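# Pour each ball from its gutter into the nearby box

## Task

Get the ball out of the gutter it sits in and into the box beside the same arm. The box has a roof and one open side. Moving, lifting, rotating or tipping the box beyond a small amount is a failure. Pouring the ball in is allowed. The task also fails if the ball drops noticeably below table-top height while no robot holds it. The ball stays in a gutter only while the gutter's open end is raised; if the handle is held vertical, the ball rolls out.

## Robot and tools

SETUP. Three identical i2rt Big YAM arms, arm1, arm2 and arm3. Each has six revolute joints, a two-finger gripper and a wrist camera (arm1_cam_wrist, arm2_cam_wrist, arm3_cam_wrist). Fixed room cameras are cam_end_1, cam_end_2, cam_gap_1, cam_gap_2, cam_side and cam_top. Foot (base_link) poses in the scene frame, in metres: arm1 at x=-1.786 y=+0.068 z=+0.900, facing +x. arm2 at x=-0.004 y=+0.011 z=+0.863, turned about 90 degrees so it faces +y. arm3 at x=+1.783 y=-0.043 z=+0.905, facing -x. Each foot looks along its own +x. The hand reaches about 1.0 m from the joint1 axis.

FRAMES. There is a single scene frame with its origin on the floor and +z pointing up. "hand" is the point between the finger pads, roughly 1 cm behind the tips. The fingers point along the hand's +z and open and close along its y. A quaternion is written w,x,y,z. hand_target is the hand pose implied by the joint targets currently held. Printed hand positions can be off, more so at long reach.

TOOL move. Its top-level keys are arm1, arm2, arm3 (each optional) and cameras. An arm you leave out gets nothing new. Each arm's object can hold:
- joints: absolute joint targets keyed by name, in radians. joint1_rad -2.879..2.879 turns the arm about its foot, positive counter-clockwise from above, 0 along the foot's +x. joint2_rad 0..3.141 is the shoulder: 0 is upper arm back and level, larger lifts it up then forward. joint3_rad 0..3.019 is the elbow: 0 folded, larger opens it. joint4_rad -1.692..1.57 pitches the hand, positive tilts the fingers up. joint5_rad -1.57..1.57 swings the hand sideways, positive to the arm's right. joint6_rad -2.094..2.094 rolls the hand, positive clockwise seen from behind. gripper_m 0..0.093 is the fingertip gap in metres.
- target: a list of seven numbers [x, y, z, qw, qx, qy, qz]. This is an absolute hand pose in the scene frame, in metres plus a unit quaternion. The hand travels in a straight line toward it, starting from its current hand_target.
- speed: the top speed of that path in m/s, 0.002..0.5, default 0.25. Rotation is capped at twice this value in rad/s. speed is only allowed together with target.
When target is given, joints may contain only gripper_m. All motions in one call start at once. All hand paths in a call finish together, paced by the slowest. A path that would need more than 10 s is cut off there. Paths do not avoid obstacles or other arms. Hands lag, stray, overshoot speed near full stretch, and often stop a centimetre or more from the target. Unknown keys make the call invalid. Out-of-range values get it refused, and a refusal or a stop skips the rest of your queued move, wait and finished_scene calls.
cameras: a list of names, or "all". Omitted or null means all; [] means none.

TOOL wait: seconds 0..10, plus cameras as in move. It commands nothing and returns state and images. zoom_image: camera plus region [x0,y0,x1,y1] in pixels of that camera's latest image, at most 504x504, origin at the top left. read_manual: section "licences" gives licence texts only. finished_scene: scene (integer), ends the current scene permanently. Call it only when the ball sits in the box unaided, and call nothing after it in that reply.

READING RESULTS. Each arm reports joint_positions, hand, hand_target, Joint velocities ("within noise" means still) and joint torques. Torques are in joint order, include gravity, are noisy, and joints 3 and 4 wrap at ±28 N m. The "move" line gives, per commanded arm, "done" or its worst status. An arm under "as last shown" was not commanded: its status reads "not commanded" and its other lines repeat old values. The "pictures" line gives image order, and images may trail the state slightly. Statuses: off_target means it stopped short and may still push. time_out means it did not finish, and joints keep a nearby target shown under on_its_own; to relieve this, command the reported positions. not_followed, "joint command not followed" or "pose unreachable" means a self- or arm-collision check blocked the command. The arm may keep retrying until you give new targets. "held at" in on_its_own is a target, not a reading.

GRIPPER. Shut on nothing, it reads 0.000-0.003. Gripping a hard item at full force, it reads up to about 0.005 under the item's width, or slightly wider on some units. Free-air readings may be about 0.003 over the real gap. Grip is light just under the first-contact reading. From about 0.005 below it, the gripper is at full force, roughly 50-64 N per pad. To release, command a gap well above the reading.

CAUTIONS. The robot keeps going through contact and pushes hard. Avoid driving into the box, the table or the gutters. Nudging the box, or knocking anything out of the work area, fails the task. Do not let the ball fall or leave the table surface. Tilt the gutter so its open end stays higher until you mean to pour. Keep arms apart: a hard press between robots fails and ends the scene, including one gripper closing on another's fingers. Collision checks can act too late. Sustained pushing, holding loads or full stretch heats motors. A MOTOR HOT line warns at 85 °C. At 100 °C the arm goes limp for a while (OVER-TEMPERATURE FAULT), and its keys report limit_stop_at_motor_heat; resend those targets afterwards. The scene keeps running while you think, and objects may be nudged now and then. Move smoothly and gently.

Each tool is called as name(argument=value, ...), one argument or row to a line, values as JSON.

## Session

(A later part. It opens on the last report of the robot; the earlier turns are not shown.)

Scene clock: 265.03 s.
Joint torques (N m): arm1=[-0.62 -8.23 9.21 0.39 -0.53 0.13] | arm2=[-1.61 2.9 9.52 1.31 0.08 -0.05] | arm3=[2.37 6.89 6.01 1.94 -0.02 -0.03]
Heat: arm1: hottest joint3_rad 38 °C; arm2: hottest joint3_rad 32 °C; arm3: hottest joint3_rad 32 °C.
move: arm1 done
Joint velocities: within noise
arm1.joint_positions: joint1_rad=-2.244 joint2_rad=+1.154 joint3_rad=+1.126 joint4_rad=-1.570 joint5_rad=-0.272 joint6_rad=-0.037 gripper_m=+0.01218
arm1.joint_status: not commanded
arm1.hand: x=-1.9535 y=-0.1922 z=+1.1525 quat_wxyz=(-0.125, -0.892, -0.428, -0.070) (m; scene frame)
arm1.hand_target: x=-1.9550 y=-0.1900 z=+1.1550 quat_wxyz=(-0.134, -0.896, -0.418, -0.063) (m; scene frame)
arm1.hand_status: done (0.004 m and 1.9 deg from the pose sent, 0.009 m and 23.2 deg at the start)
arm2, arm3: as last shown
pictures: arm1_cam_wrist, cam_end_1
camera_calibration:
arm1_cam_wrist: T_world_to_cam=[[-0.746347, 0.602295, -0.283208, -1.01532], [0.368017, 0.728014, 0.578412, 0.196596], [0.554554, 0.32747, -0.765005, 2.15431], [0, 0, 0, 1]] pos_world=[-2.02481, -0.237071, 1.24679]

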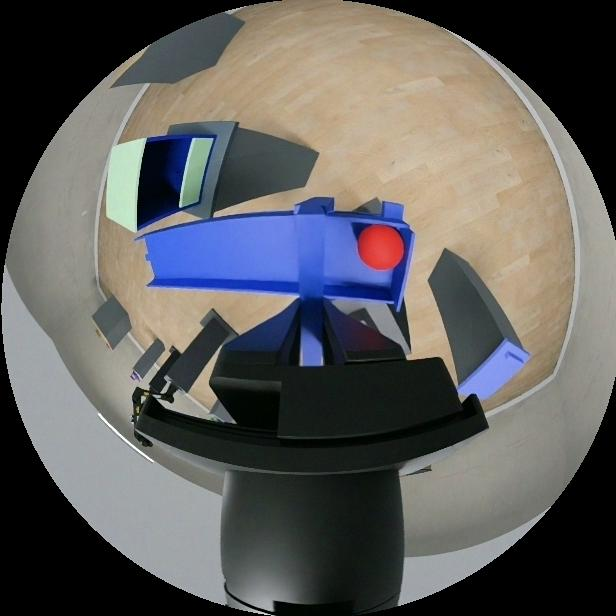

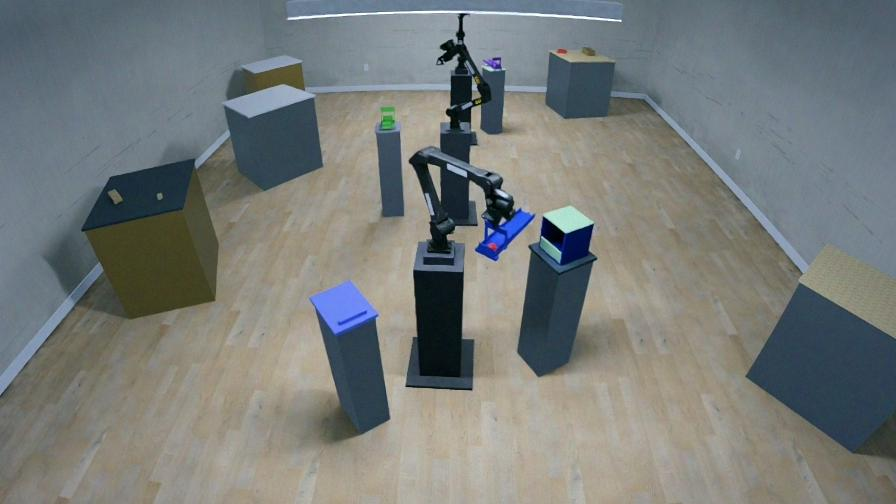

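move(
  arm1={"target": [-1.956, -0.190, 1.155, 0.1424, 0.9530, 0.2643, 0.0395], "speed": 0.06},
  cameras=["cam_end_1", "arm1_cam_wrist", "cam_top", "cam_side"],
)

zoom_image(
  camera="arm1_cam_wrist",
  region=[80, 130, 420, 320],
)

zoom_image(
  camera="cam_end_1",
  region=[460, 180, 620, 300],
)

Scene clock: 271.17 s.
Joint torques (N m): arm1=[-0.15 -7.47 9.47 0.69 -0.21 0.11] | arm2=[-1.61 2.9 9.52 1.29 0.08 -0.05] | arm3=[2.37 5.77 5.9 2.03 0 -0.02]
Heat: arm1: hottest joint3_rad 38 °C; arm2: hottest joint3_rad 32 °C; arm3: hottest joint3_rad 32 °C.
move: arm1 done
Joint velocities: within noise
arm1.joint_positions: joint1_rad=-2.244 joint2_rad=+1.091 joint3_rad=+1.079 joint4_rad=-1.490 joint5_rad=-0.265 joint6_rad=+0.313 gripper_m=+0.01218
arm1.joint_status: not commanded
arm1.hand: x=-1.9543 y=-0.1914 z=+1.1521 quat_wxyz=(-0.134, -0.952, -0.272, -0.050) (m; scene frame)
arm1.hand_target: x=-1.9560 y=-0.1900 z=+1.1550 quat_wxyz=(-0.142, -0.953, -0.264, -0.040) (m; scene frame)
arm1.hand_status: done (0.004 m and 1.7 deg from the pose sent, 0.004 m and 20.5 deg at the start)
arm2, arm3: as last shown
pictures: arm1_cam_wrist, cam_end_1, cam_side, cam_top
camera_calibration:
arm1_cam_wrist: T_world_to_cam=[[-0.504171, 0.816113, -0.282436, -0.503236], [0.587082, 0.563743, 0.580972, 0.590314], [0.633361, 0.127096, -0.763348, 2.268], [0, 0, 0, 1]] pos_world=[-2.03674, -0.210342, 1.24619]

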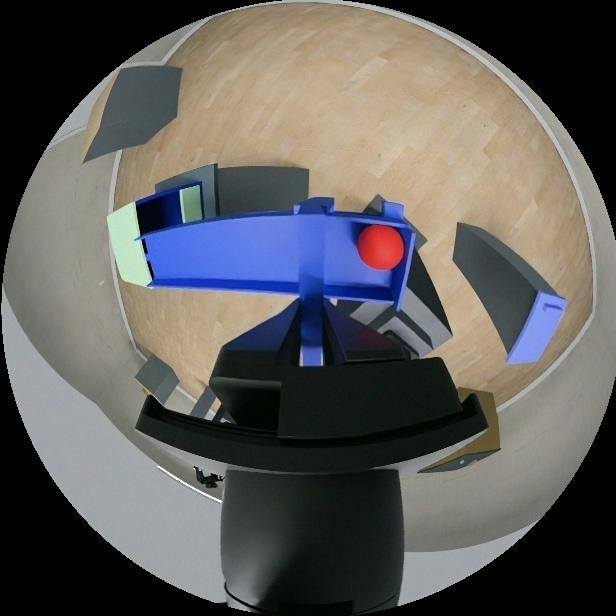

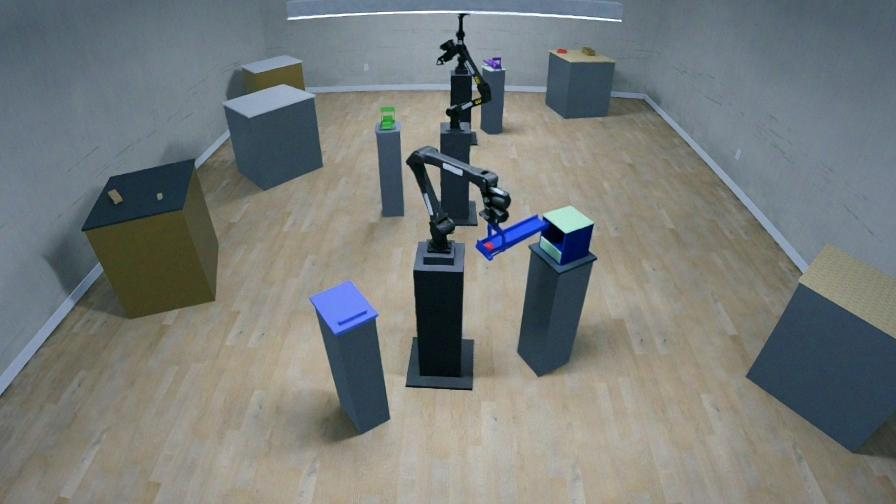

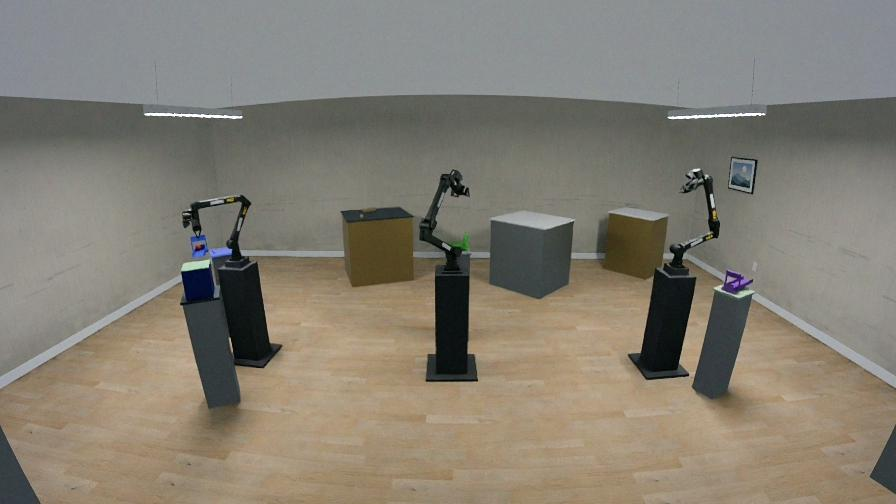

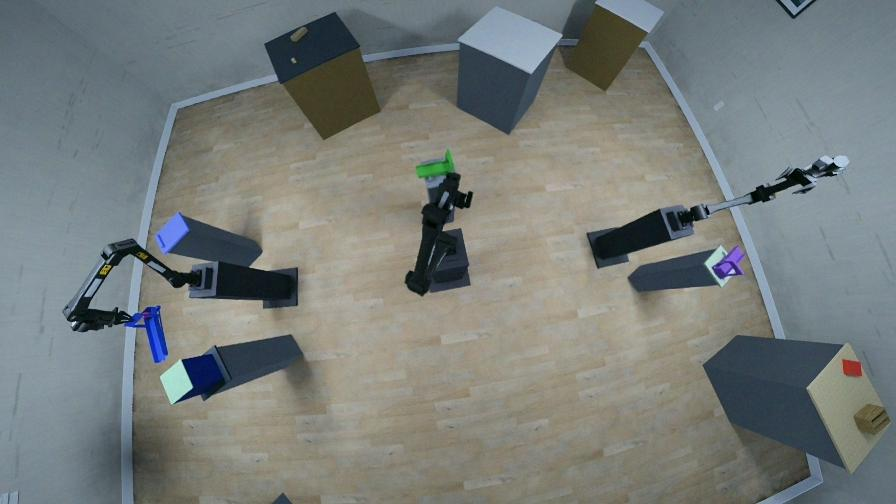

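Scaled by 1.482 from the camera's 616x616 image, which has a finer 880x880 frame.

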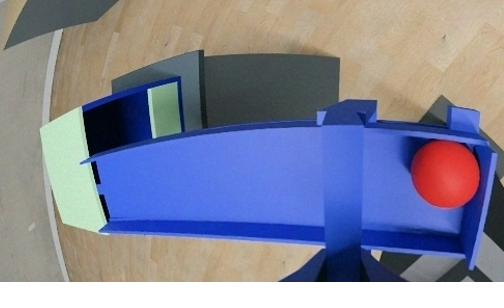

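Scaled by 3.150 from the camera's 896x504 image, which has a finer 1280x720 frame.

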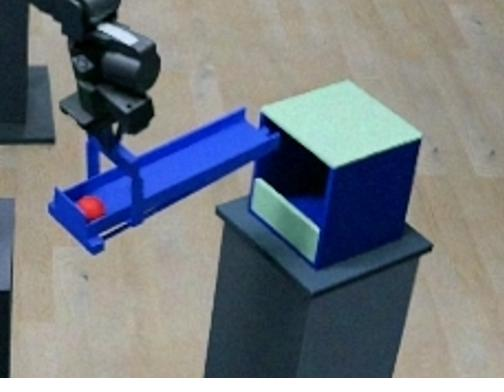

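move(
  arm1={"target": [-1.965, -0.195, 1.075, 0.1426, 0.9542, 0.2601, 0.0389], "speed": 0.04},
  cameras=["cam_end_1", "arm1_cam_wrist", "cam_gap_1"],
)

zoom_image(
  camera="arm1_cam_wrist",
  region=[80, 130, 420, 320],
)

zoom_image(
  camera="cam_end_1",
  region=[470, 190, 610, 295],
)

Scene clock: 294.83 s.
Joint torques (N m): arm1=[-0.56 -6.18 9.42 0.73 -0.24 0.06] | arm2=[-1.61 2.9 9.52 1.29 0.08 -0.05] | arm3=[2.26 6.77 6.13 2.09 -0.04 -0.1]
Heat: arm1: hottest joint3_rad 37 °C; arm2: hottest joint3_rad 32 °C; arm3: hottest joint3_rad 32 °C.
move: arm1 done
Joint velocities: within noise
arm1.joint_positions: joint1_rad=-2.253 joint2_rad=+1.122 joint3_rad=+0.903 joint4_rad=-1.265 joint5_rad=-0.265 joint6_rad=+0.313 gripper_m=+0.01218
arm1.joint_status: not commanded
arm1.hand: x=-1.9601 y=-0.1952 z=+1.0771 quat_wxyz=(-0.139, -0.952, -0.268, -0.042) (m; scene frame)
arm1.hand_target: x=-1.9649 y=-0.1949 z=+1.0751 quat_wxyz=(-0.143, -0.954, -0.260, -0.039) (m; scene frame)
arm1.hand_status: done (0.005 m and 1.1 deg from the pose sent, 0.078 m and 2.1 deg at the start)
arm2, arm3: as last shown
pictures: arm1_cam_wrist, cam_end_1, cam_gap_1
camera_calibration:
arm1_cam_wrist: T_world_to_cam=[[-0.498859, 0.817739, -0.287127, -0.50835], [0.598897, 0.564726, 0.567809, 0.676934], [0.626468, 0.111298, -0.77146, 2.20704], [0, 0, 0, 1]] pos_world=[-2.04165, -0.212224, 1.17232]

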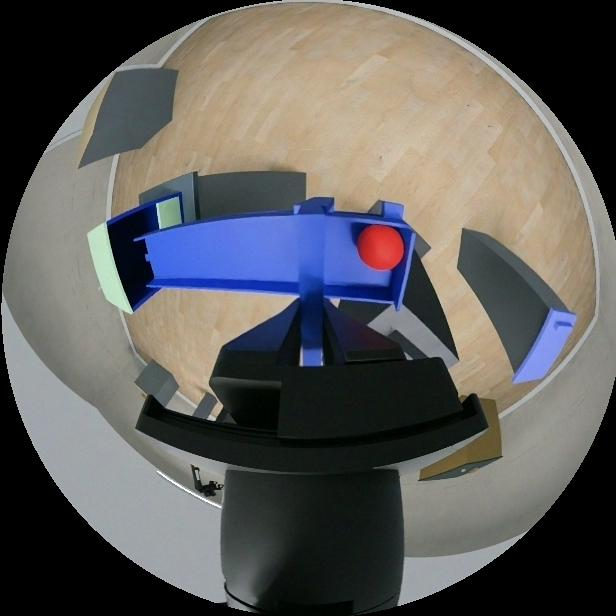

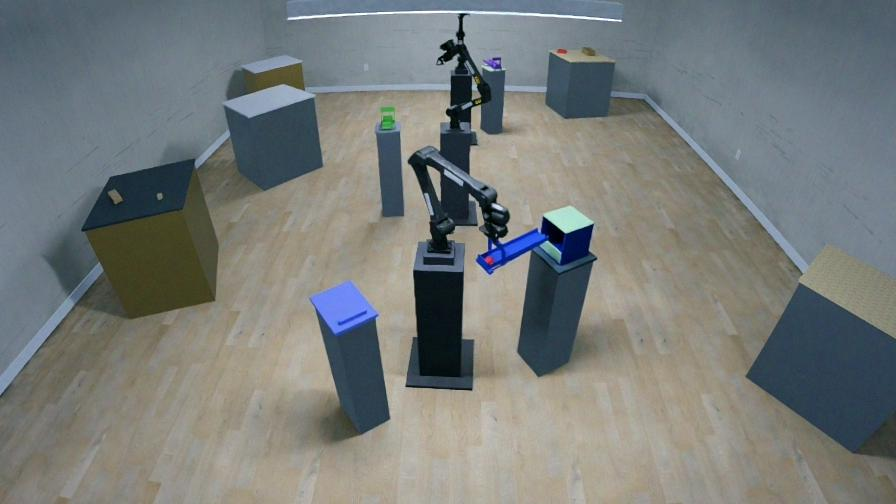

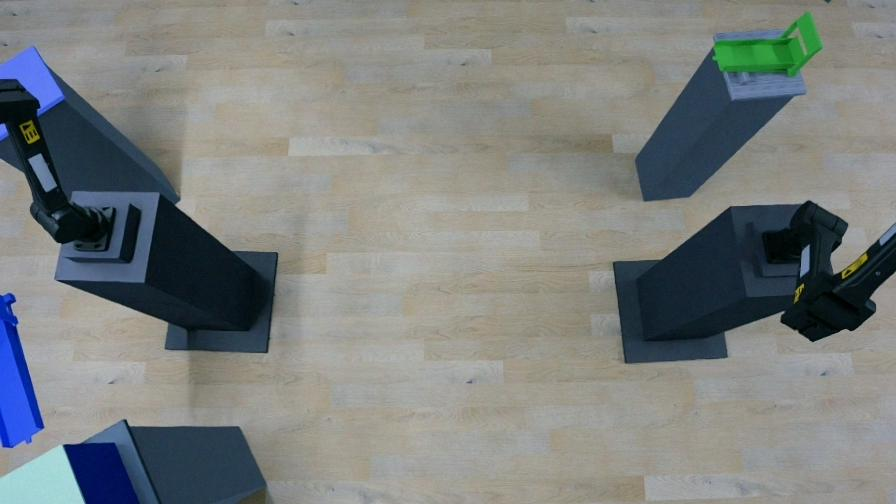

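Scaled by 1.482 from the camera's 616x616 image, which has a finer 880x880 frame.

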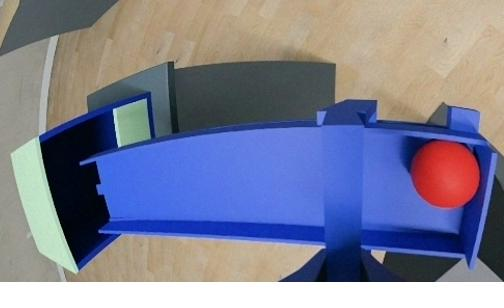

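Scaled by 3.600 from the camera's 896x504 image, which has a finer 1280x720 frame.

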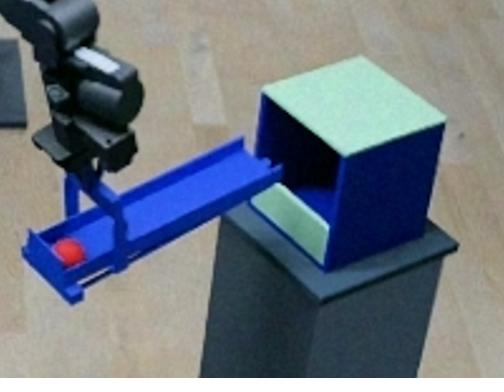

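zoom_image(
  camera="cam_end_1",
  region=[520, 205, 600, 275],
)

zoom_image(
  camera="arm1_cam_wrist",
  region=[80, 180, 220, 320],
)

Scaled by 6.300 from the camera's 896x504 image, which has a finer 1280x720 frame.

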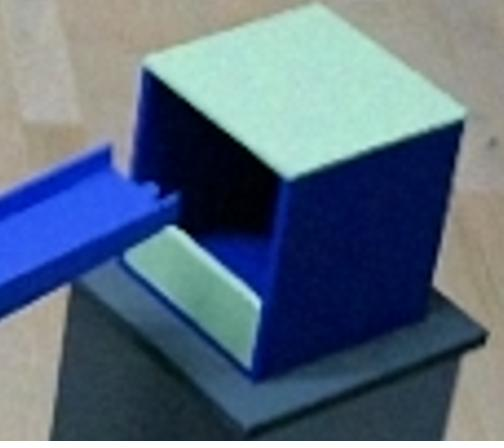

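Scaled by 3.600 from the camera's 616x616 image, which has a finer 880x880 frame.

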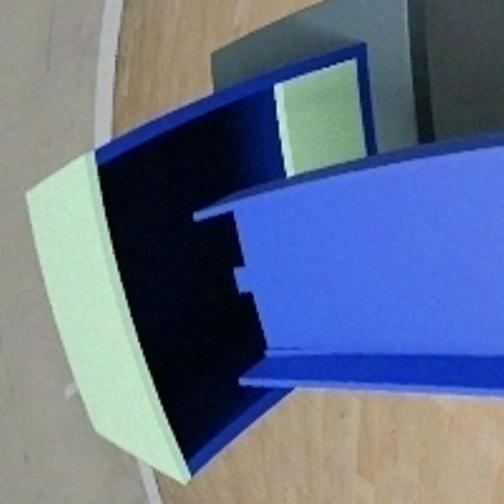

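move(
  arm1={"target": [-1.969, -0.199, 1.043, 0.1426, 0.9542, 0.2601, 0.0389], "speed": 0.04},
  cameras=["cam_end_1", "arm1_cam_wrist", "cam_gap_1"],
)

zoom_image(
  camera="cam_end_1",
  region=[520, 205, 600, 275],
)

zoom_image(
  camera="arm1_cam_wrist",
  region=[80, 180, 220, 320],
)

Scene clock: 327.80 s.
Joint torques (N m): arm1=[-0.56 -6.59 9.17 0.75 -0.25 0.04] | arm2=[-1.61 2.9 9.51 1.31 0.08 -0.05] | arm3=[1.96 6.77 5.91 2.03 -0.02 -0.05]
Heat: arm1: hottest joint3_rad 37 °C; arm2: hottest joint3_rad 32 °C; arm3: hottest joint3_rad 32 °C.
move: arm1 done
Joint velocities: within noise
arm1.joint_positions: joint1_rad=-2.256 joint2_rad=+1.165 joint3_rad=+0.848 joint4_rad=-1.168 joint5_rad=-0.265 joint6_rad=+0.313 gripper_m=+0.01218
arm1.joint_status: not commanded
arm1.hand: x=-1.9643 y=-0.1996 z=+1.0452 quat_wxyz=(-0.139, -0.953, -0.267, -0.042) (m; scene frame)
arm1.hand_target: x=-1.9689 y=-0.1989 z=+1.0430 quat_wxyz=(-0.142, -0.954, -0.260, -0.039) (m; scene frame)
arm1.hand_status: done (0.005 m and 1.0 deg from the pose sent, 0.035 m and 1.1 deg at the start)
arm2, arm3: as last shown
pictures: arm1_cam_wrist, cam_end_1, cam_gap_1
camera_calibration:
arm1_cam_wrist: T_world_to_cam=[[-0.496887, 0.818978, -0.287016, -0.512025], [0.600031, 0.563164, 0.568163, 0.701572], [0.62695, 0.110094, -0.771241, 2.18593], [0, 0, 0, 1]] pos_world=[-2.04586, -0.216422, 1.14032]

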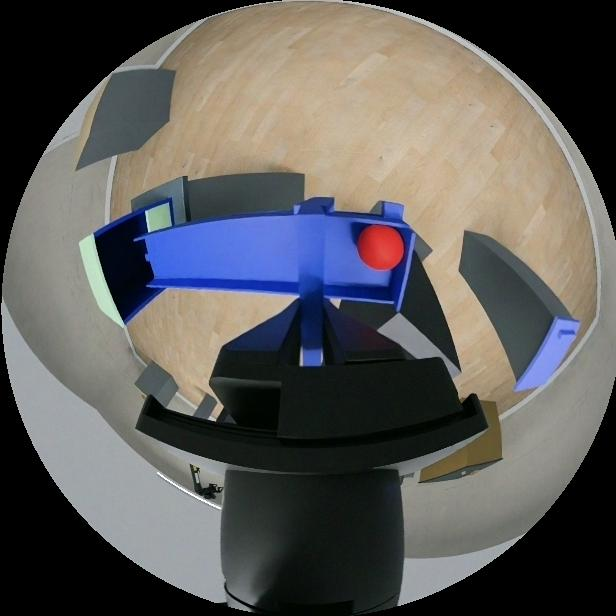

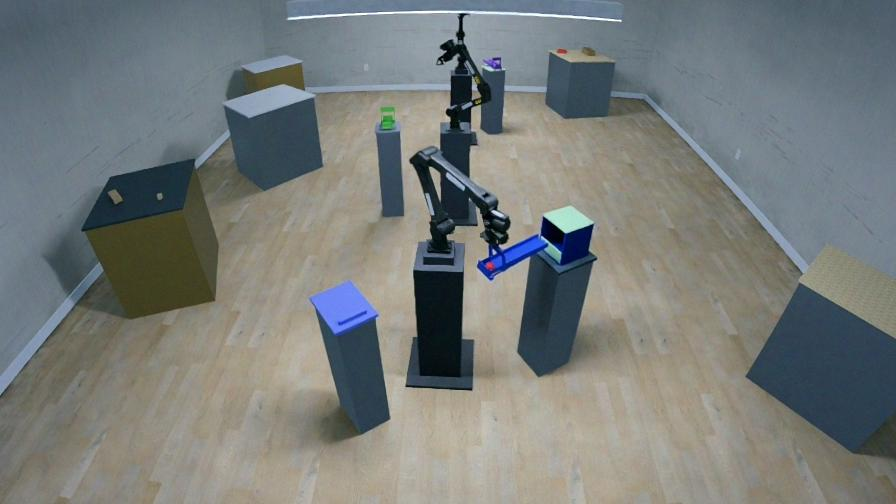

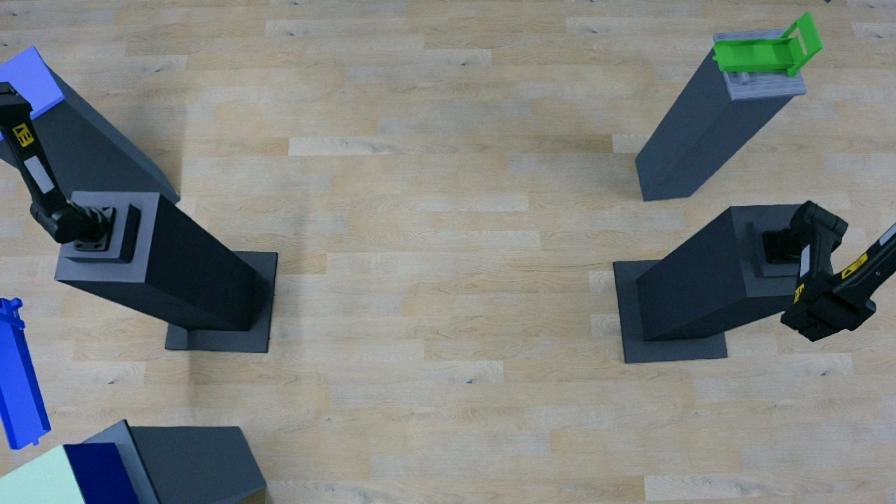

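Scaled by 6.300 from the camera's 896x504 image, which has a finer 1280x720 frame.

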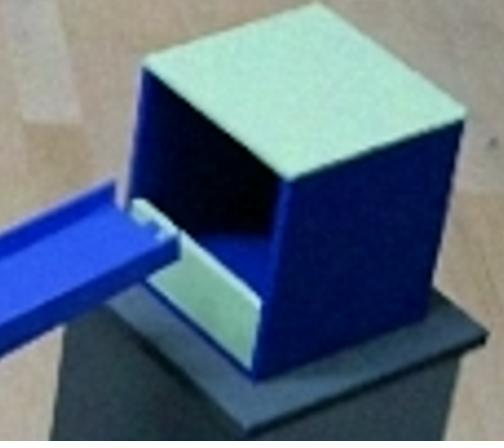

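Scaled by 3.600 from the camera's 616x616 image, which has a finer 880x880 frame.

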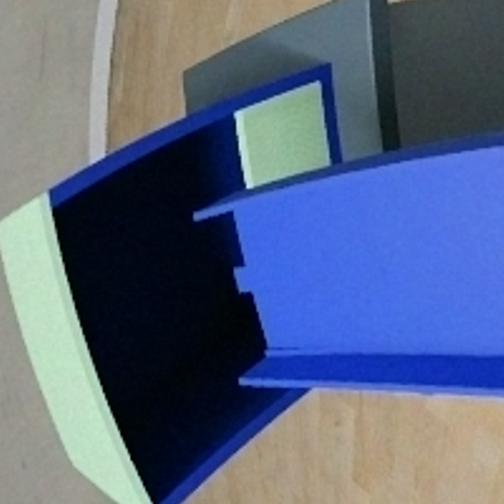

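move(
  arm1={"target": [-1.948, -0.233, 1.043, 0.1426, 0.9542, 0.2601, 0.0389], "speed": 0.04},
  cameras=["cam_end_1", "arm1_cam_wrist", "cam_gap_1"],
)

zoom_image(
  camera="cam_end_1",
  region=[520, 205, 600, 275],
)

zoom_image(
  camera="arm1_cam_wrist",
  region=[60, 170, 220, 330],
)

Scene clock: 337.33 s.
Joint torques (N m): arm1=[1.32 -6.83 10.86 0.77 -0.21 0.11] | arm2=[-1.55 2.9 9.52 1.31 0.07 -0.05] | arm3=[1.79 6.89 6.24 1.94 0.01 -0.03]
Heat: arm1: hottest joint3_rad 37 °C; arm2: hottest joint3_rad 32 °C; arm3: hottest joint3_rad 32 °C.
move: arm1 off_target
Joint velocities: within noise
arm1.joint_positions: joint1_rad=-2.160 joint2_rad=+1.195 joint3_rad=+0.848 joint4_rad=-1.127 joint5_rad=-0.253 joint6_rad=+0.428 gripper_m=+0.01218
arm1.joint_status: not commanded
arm1.hand: x=-1.9454 y=-0.2222 z=+1.0368 quat_wxyz=(-0.133, -0.956, -0.259, -0.048) (m; scene frame)
arm1.hand_target: x=-1.9478 y=-0.2327 z=+1.0431 quat_wxyz=(-0.143, -0.954, -0.260, -0.039) (m; scene frame)
arm1.hand_status: off_target (0.013 m and 1.6 deg from the pose sent, 0.037 m and 1.0 deg at the start)
arm2.joint_positions: joint1_rad=-0.649 joint2_rad=+0.499 joint3_rad=+1.418 joint4_rad=-1.591 joint5_rad=+0.015 joint6_rad=-0.130 gripper_m=+0.09396
arm2.joint_status: not commanded
arm2.hand: x=+0.0774 y=+0.1295 z=+1.3848 quat_wxyz=(-0.406, +0.463, -0.771, -0.165) (m; scene frame)
arm2.hand_target: x=+0.0762 y=+0.1280 z=+1.3947 quat_wxyz=(-0.416, +0.460, -0.766, -0.169) (m; scene frame)
arm2.hand_status: not commanded
arm3.joint_positions: joint1_rad=+0.012 joint2_rad=+0.395 joint3_rad=+1.635 joint4_rad=-1.610 joint5_rad=-0.157 joint6_rad=+0.302 gripper_m=+0.09396
arm3.joint_status: not commanded
arm3.hand: x=+1.7346 y=-0.0753 z=+1.5165 quat_wxyz=(-0.158, -0.821, +0.060, +0.545) (m; scene frame)
arm3.hand_target: x=+1.7377 y=-0.0752 z=+1.5220 quat_wxyz=(-0.159, -0.816, +0.059, +0.552) (m; scene frame)
arm3.hand_status: not commanded
pictures: arm1_cam_wrist, cam_end_1, cam_gap_1
camera_calibration:
arm1_cam_wrist: T_world_to_cam=[[-0.480829, 0.831397, -0.278537, -0.461249], [0.603046, 0.544175, 0.583275, 0.693704], [0.636506, 0.112485, -0.763025, 2.18076], [0, 0, 0, 1]] pos_world=[-2.02819, -0.239318, 1.13088]

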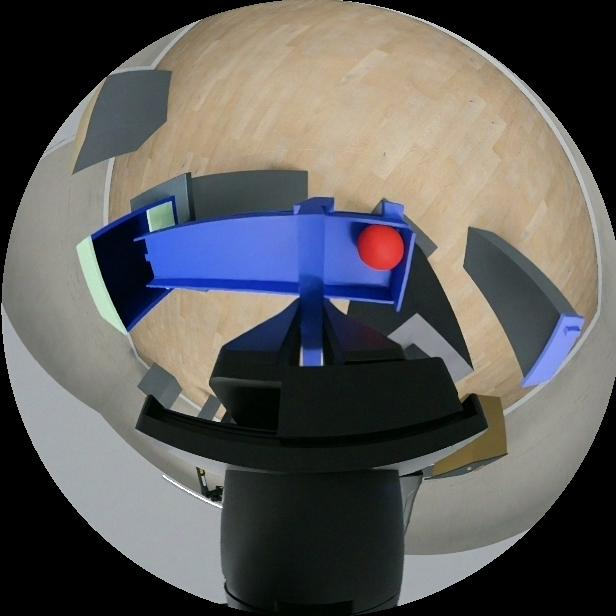

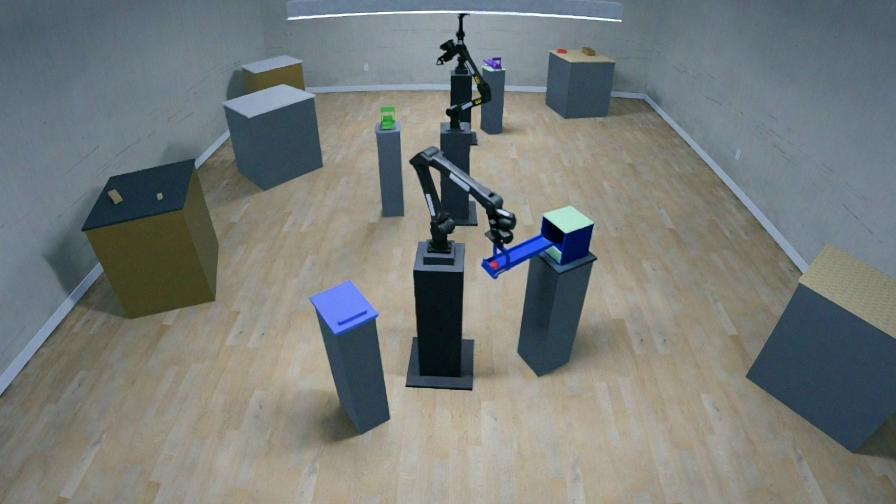

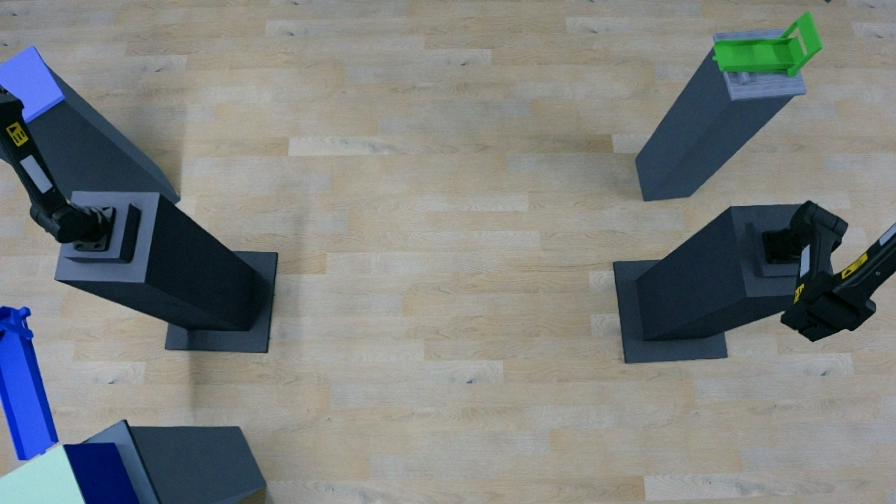

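Scaled by 6.300 from the camera's 896x504 image, which has a finer 1280x720 frame.

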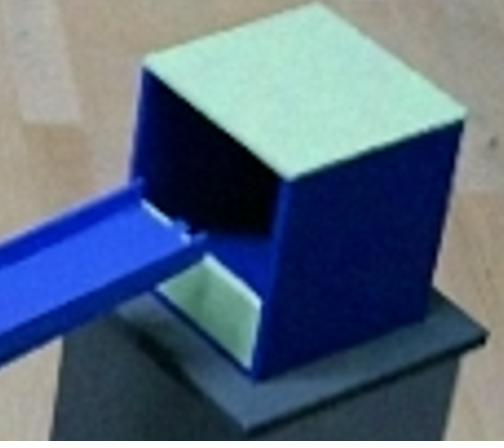

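Scaled by 3.150 from the camera's 616x616 image, which has a finer 880x880 frame.

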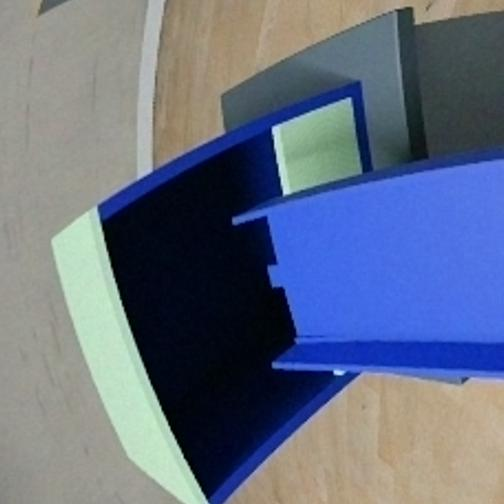

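move(
  arm1={"target": [-1.9275, -0.2665, 1.052, 0.1426, 0.9542, 0.2601, 0.0389], "speed": 0.04},
  cameras=["cam_end_1", "arm1_cam_wrist", "cam_gap_1"],
)

zoom_image(
  camera="cam_end_1",
  region=[520, 205, 600, 275],
)

zoom_image(
  camera="arm1_cam_wrist",
  region=[60, 170, 220, 330],
)

Scene clock: 345.93 s.
Joint torques (N m): arm1=[1.26 -7.18 14.53 0.72 -0.16 0.12] | arm2=[-1.61 2.84 9.52 1.31 0.08 -0.05] | arm3=[2.2 7.06 6.08 2.06 -0.04 -0.06]
Heat: arm1: hottest joint3_rad 37 °C; arm2: hottest joint3_rad 32 °C; arm3: hottest joint3_rad 32 °C.
move: arm1 off_target
Joint velocities: within noise
arm1.joint_positions: joint1_rad=-2.053 joint2_rad=+1.225 joint3_rad=+0.848 joint4_rad=-1.118 joint5_rad=-0.240 joint6_rad=+0.538 gripper_m=+0.01218
arm1.joint_status: not commanded
arm1.hand: x=-1.9162 y=-0.2384 z=+1.0278 quat_wxyz=(-0.116, -0.957, -0.256, -0.064) (m; scene frame)
arm1.hand_target: x=-1.9265 y=-0.2646 z=+1.0527 quat_wxyz=(-0.143, -0.954, -0.260, -0.039) (m; scene frame)
arm1.hand_status: off_target (0.039 m and 4.3 deg from the pose sent, 0.050 m and 1.5 deg at the start)
arm2, arm3: as last shown
pictures: arm1_cam_wrist, cam_end_1, cam_gap_1
camera_calibration:
arm1_cam_wrist: T_world_to_cam=[[-0.475749, 0.842129, -0.253933, -0.449283], [0.589214, 0.519474, 0.618849, 0.621174], [0.653063, 0.144796, -0.743333, 2.17628], [0, 0, 0, 1]] pos_world=[-2.001, -0.259445, 1.1192]

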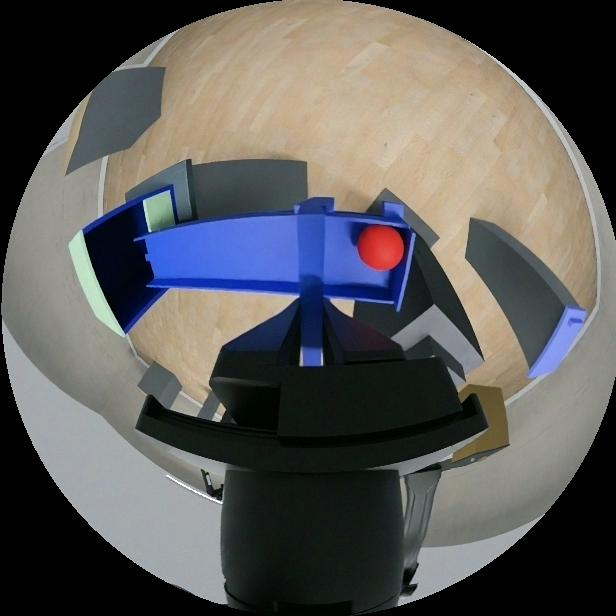

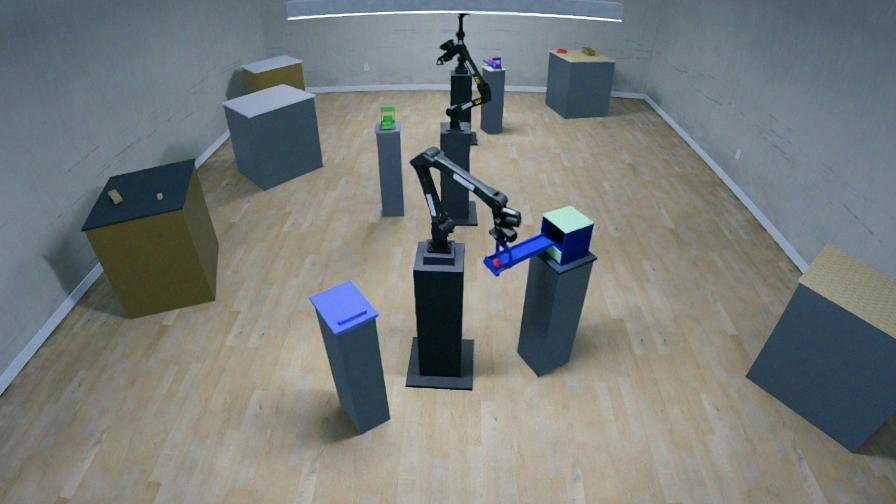

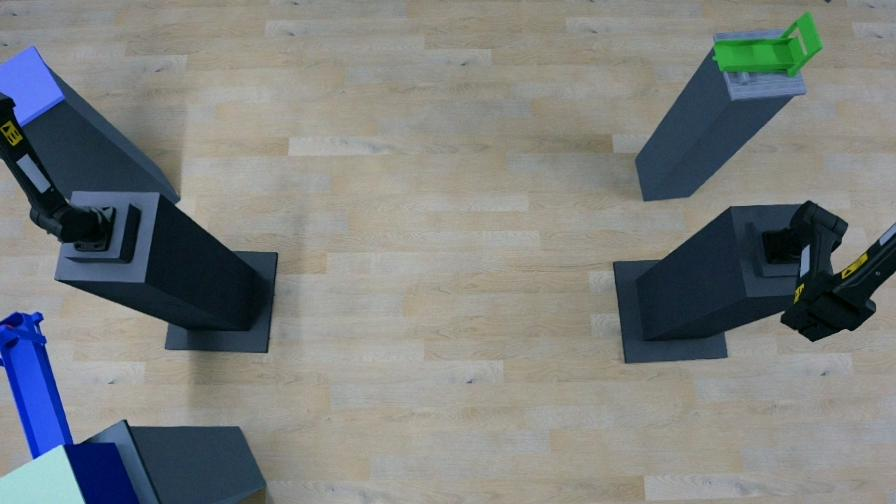

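Scaled by 6.300 from the camera's 896x504 image, which has a finer 1280x720 frame.

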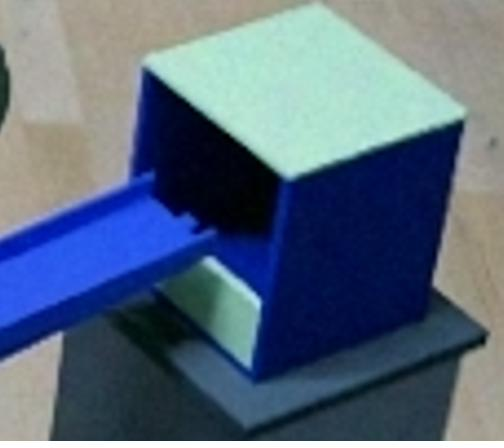

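Scaled by 3.150 from the camera's 616x616 image, which has a finer 880x880 frame.

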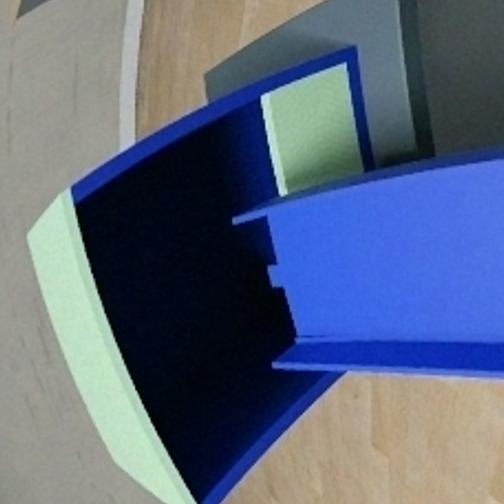

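move(
  arm1={"target": [-1.913, -0.287, 1.067, 0.1712, 0.9471, 0.2671, 0.0483], "speed": 0.04},
  cameras=["cam_end_1", "arm1_cam_wrist", "cam_gap_1"],
)

zoom_image(
  camera="cam_end_1",
  region=[520, 205, 600, 275],
)

zoom_image(
  camera="arm1_cam_wrist",
  region=[60, 170, 220, 330],
)

Scene clock: 354.87 s.
Joint torques (N m): arm1=[1.32 -7.3 15.25 0.8 -0.44 0.09] | arm2=[-1.61 2.9 9.51 1.31 0.08 -0.05] | arm3=[1.55 6.77 6.16 1.99 -0.04 -0.06]
Heat: arm1: hottest joint3_rad 38 °C; arm2: hottest joint3_rad 32 °C; arm3: hottest joint3_rad 32 °C.
move: arm1 off_target
Joint velocities: within noise
arm1.joint_positions: joint1_rad=-2.015 joint2_rad=+1.225 joint3_rad=+0.871 joint4_rad=-1.109 joint5_rad=-0.280 joint6_rad=+0.569 gripper_m=+0.01217
arm1.joint_status: not commanded
arm1.hand: x=-1.9034 y=-0.2555 z=+1.0387 quat_wxyz=(-0.139, -0.952, -0.262, -0.072) (m; scene frame)
arm1.hand_target: x=-1.9120 y=-0.2845 z=+1.0678 quat_wxyz=(-0.172, -0.947, -0.267, -0.049) (m; scene frame)
arm1.hand_status: off_target (0.043 m and 4.7 deg from the pose sent, 0.062 m and 6.8 deg at the start)
arm2, arm3: as last shown
pictures: arm1_cam_wrist, cam_end_1, cam_gap_1
camera_calibration:
arm1_cam_wrist: T_world_to_cam=[[-0.477968, 0.825139, -0.301152, -0.385637], [0.5669, 0.551667, 0.611791, 0.588933], [0.670948, 0.121693, -0.73145, 2.19437], [0, 0, 0, 1]] pos_world=[-1.9905, -0.273731, 1.12863]

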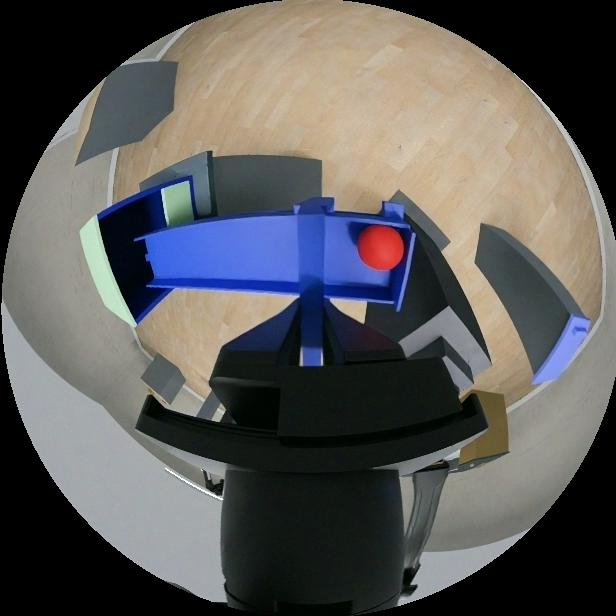

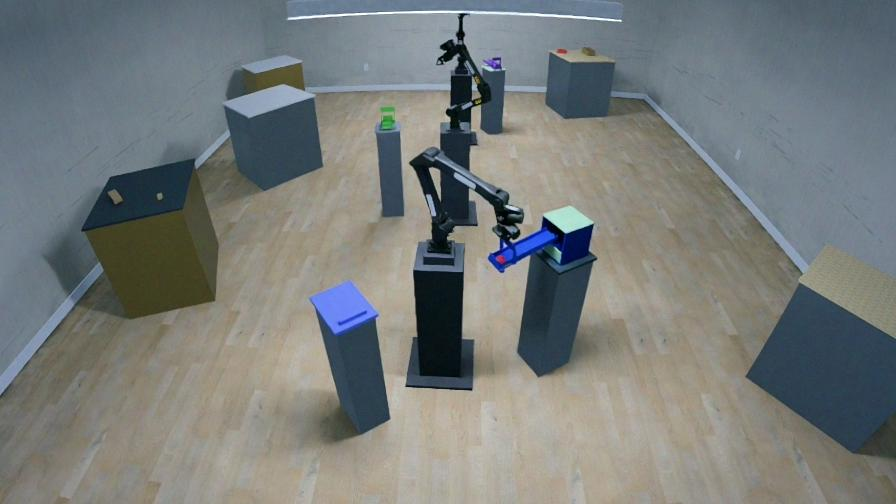

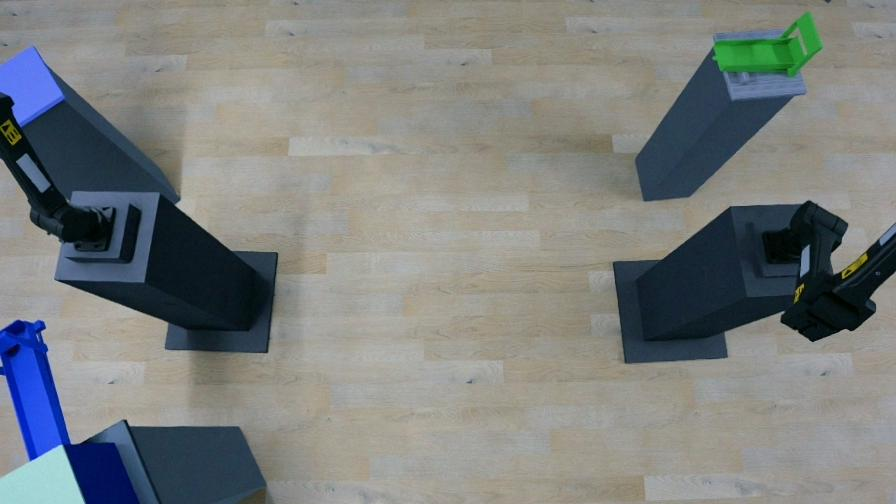

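Scaled by 6.300 from the camera's 896x504 image, which has a finer 1280x720 frame.

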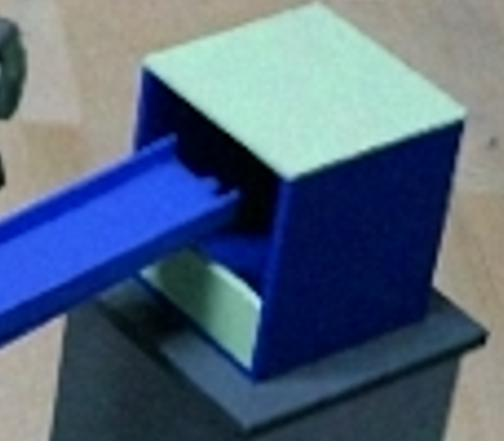

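Scaled by 3.150 from the camera's 616x616 image, which has a finer 880x880 frame.

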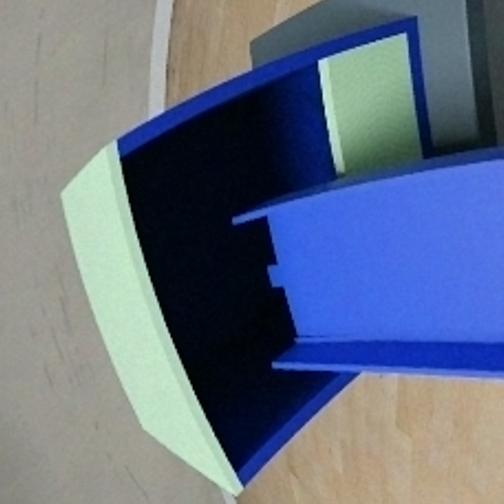

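move(
  arm1={"target": [-1.8963, -0.3101, 1.060, 0.1712, 0.9471, 0.2671, 0.0483], "speed": 0.04},
  cameras=["cam_end_1", "arm1_cam_wrist", "cam_gap_1"],
)

zoom_image(
  camera="cam_end_1",
  region=[520, 205, 600, 275],
)

zoom_image(
  camera="arm1_cam_wrist",
  region=[60, 170, 220, 330],
)

Scene clock: 362.53 s.
Joint torques (N m): arm1=[1.32 -7.94 15.27 0.85 -0.19 0.11] | arm2=[-1.61 2.9 9.51 1.31 0.07 -0.05] | arm3=[2.02 6.42 5.93 2.02 0.01 -0.06]
Heat: arm1: hottest joint3_rad 38 °C; arm2: hottest joint3_rad 32 °C; arm3: hottest joint3_rad 32 °C.
move: arm1 off_target
Joint velocities: within noise
arm1.joint_positions: joint1_rad=-1.943 joint2_rad=+1.266 joint3_rad=+0.883 joint4_rad=-1.063 joint5_rad=-0.273 joint6_rad=+0.642 gripper_m=+0.01217
arm1.joint_status: not commanded
arm1.hand: x=-1.8871 y=-0.2772 z=+1.0317 quat_wxyz=(-0.138, -0.952, -0.262, -0.073) (m; scene frame)
arm1.hand_target: x=-1.8954 y=-0.3074 z=+1.0609 quat_wxyz=(-0.172, -0.947, -0.267, -0.049) (m; scene frame)
arm1.hand_status: off_target (0.044 m and 4.8 deg from the pose sent, 0.059 m and 4.7 deg at the start)
arm2, arm3: as last shown
pictures: arm1_cam_wrist, cam_end_1, cam_gap_1
camera_calibration:
arm1_cam_wrist: T_world_to_cam=[[-0.478898, 0.824661, -0.300985, -0.364155], [0.565072, 0.551961, 0.613215, 0.591119], [0.671826, 0.123589, -0.730325, 2.18193], [0, 0, 0, 1]] pos_world=[-1.9743, -0.295634, 1.12143]

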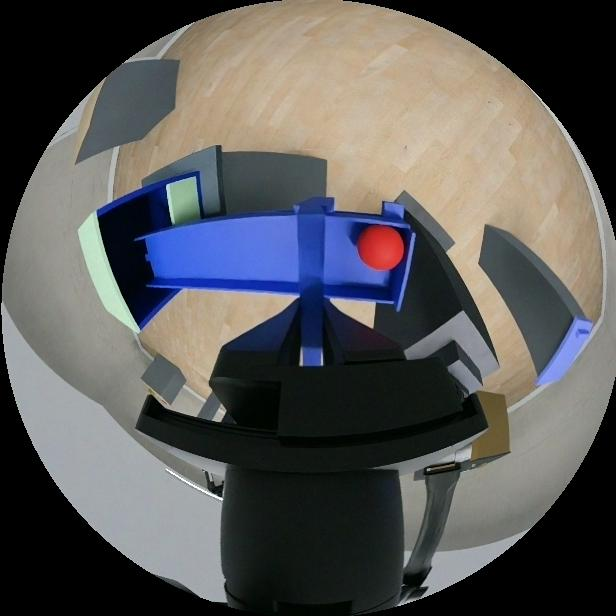

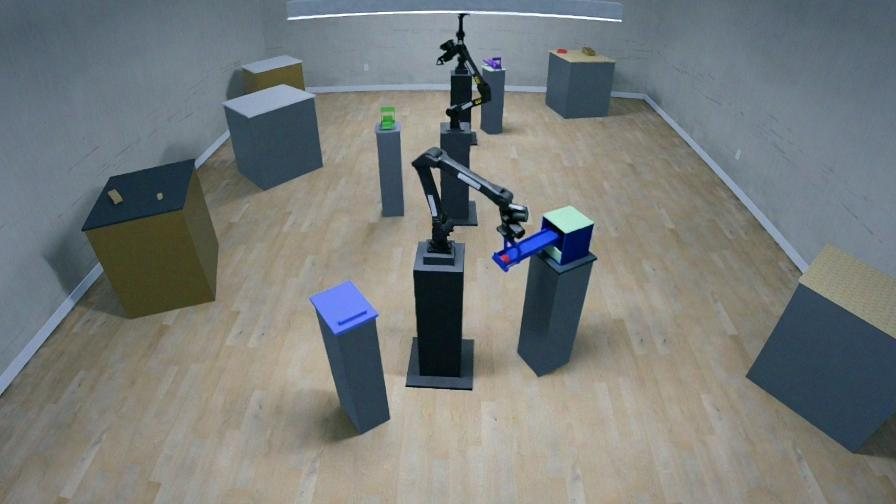

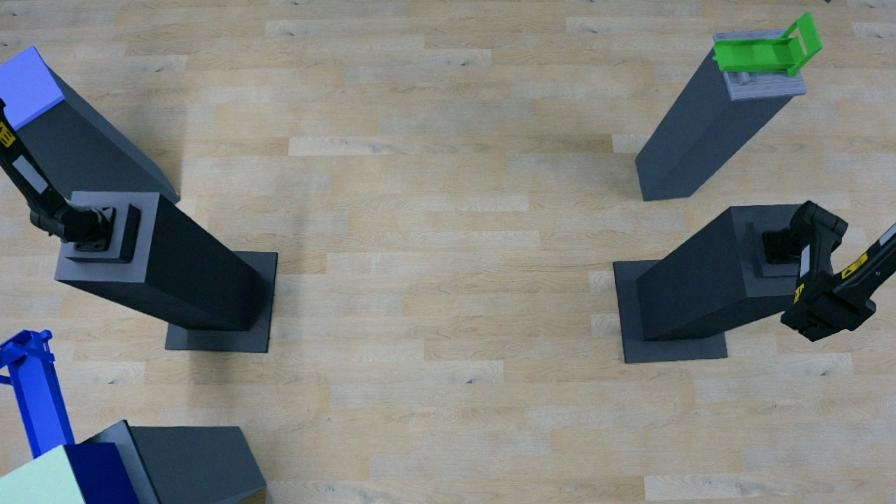

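Scaled by 6.300 from the camera's 896x504 image, which has a finer 1280x720 frame.

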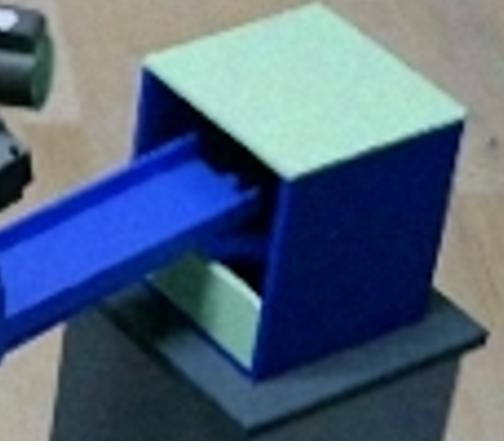

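Scaled by 3.150 from the camera's 616x616 image, which has a finer 880x880 frame.

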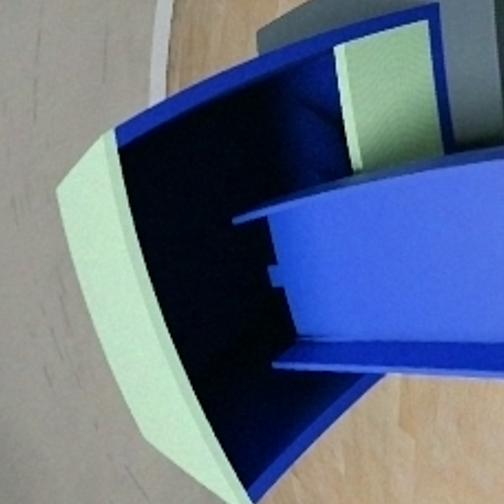

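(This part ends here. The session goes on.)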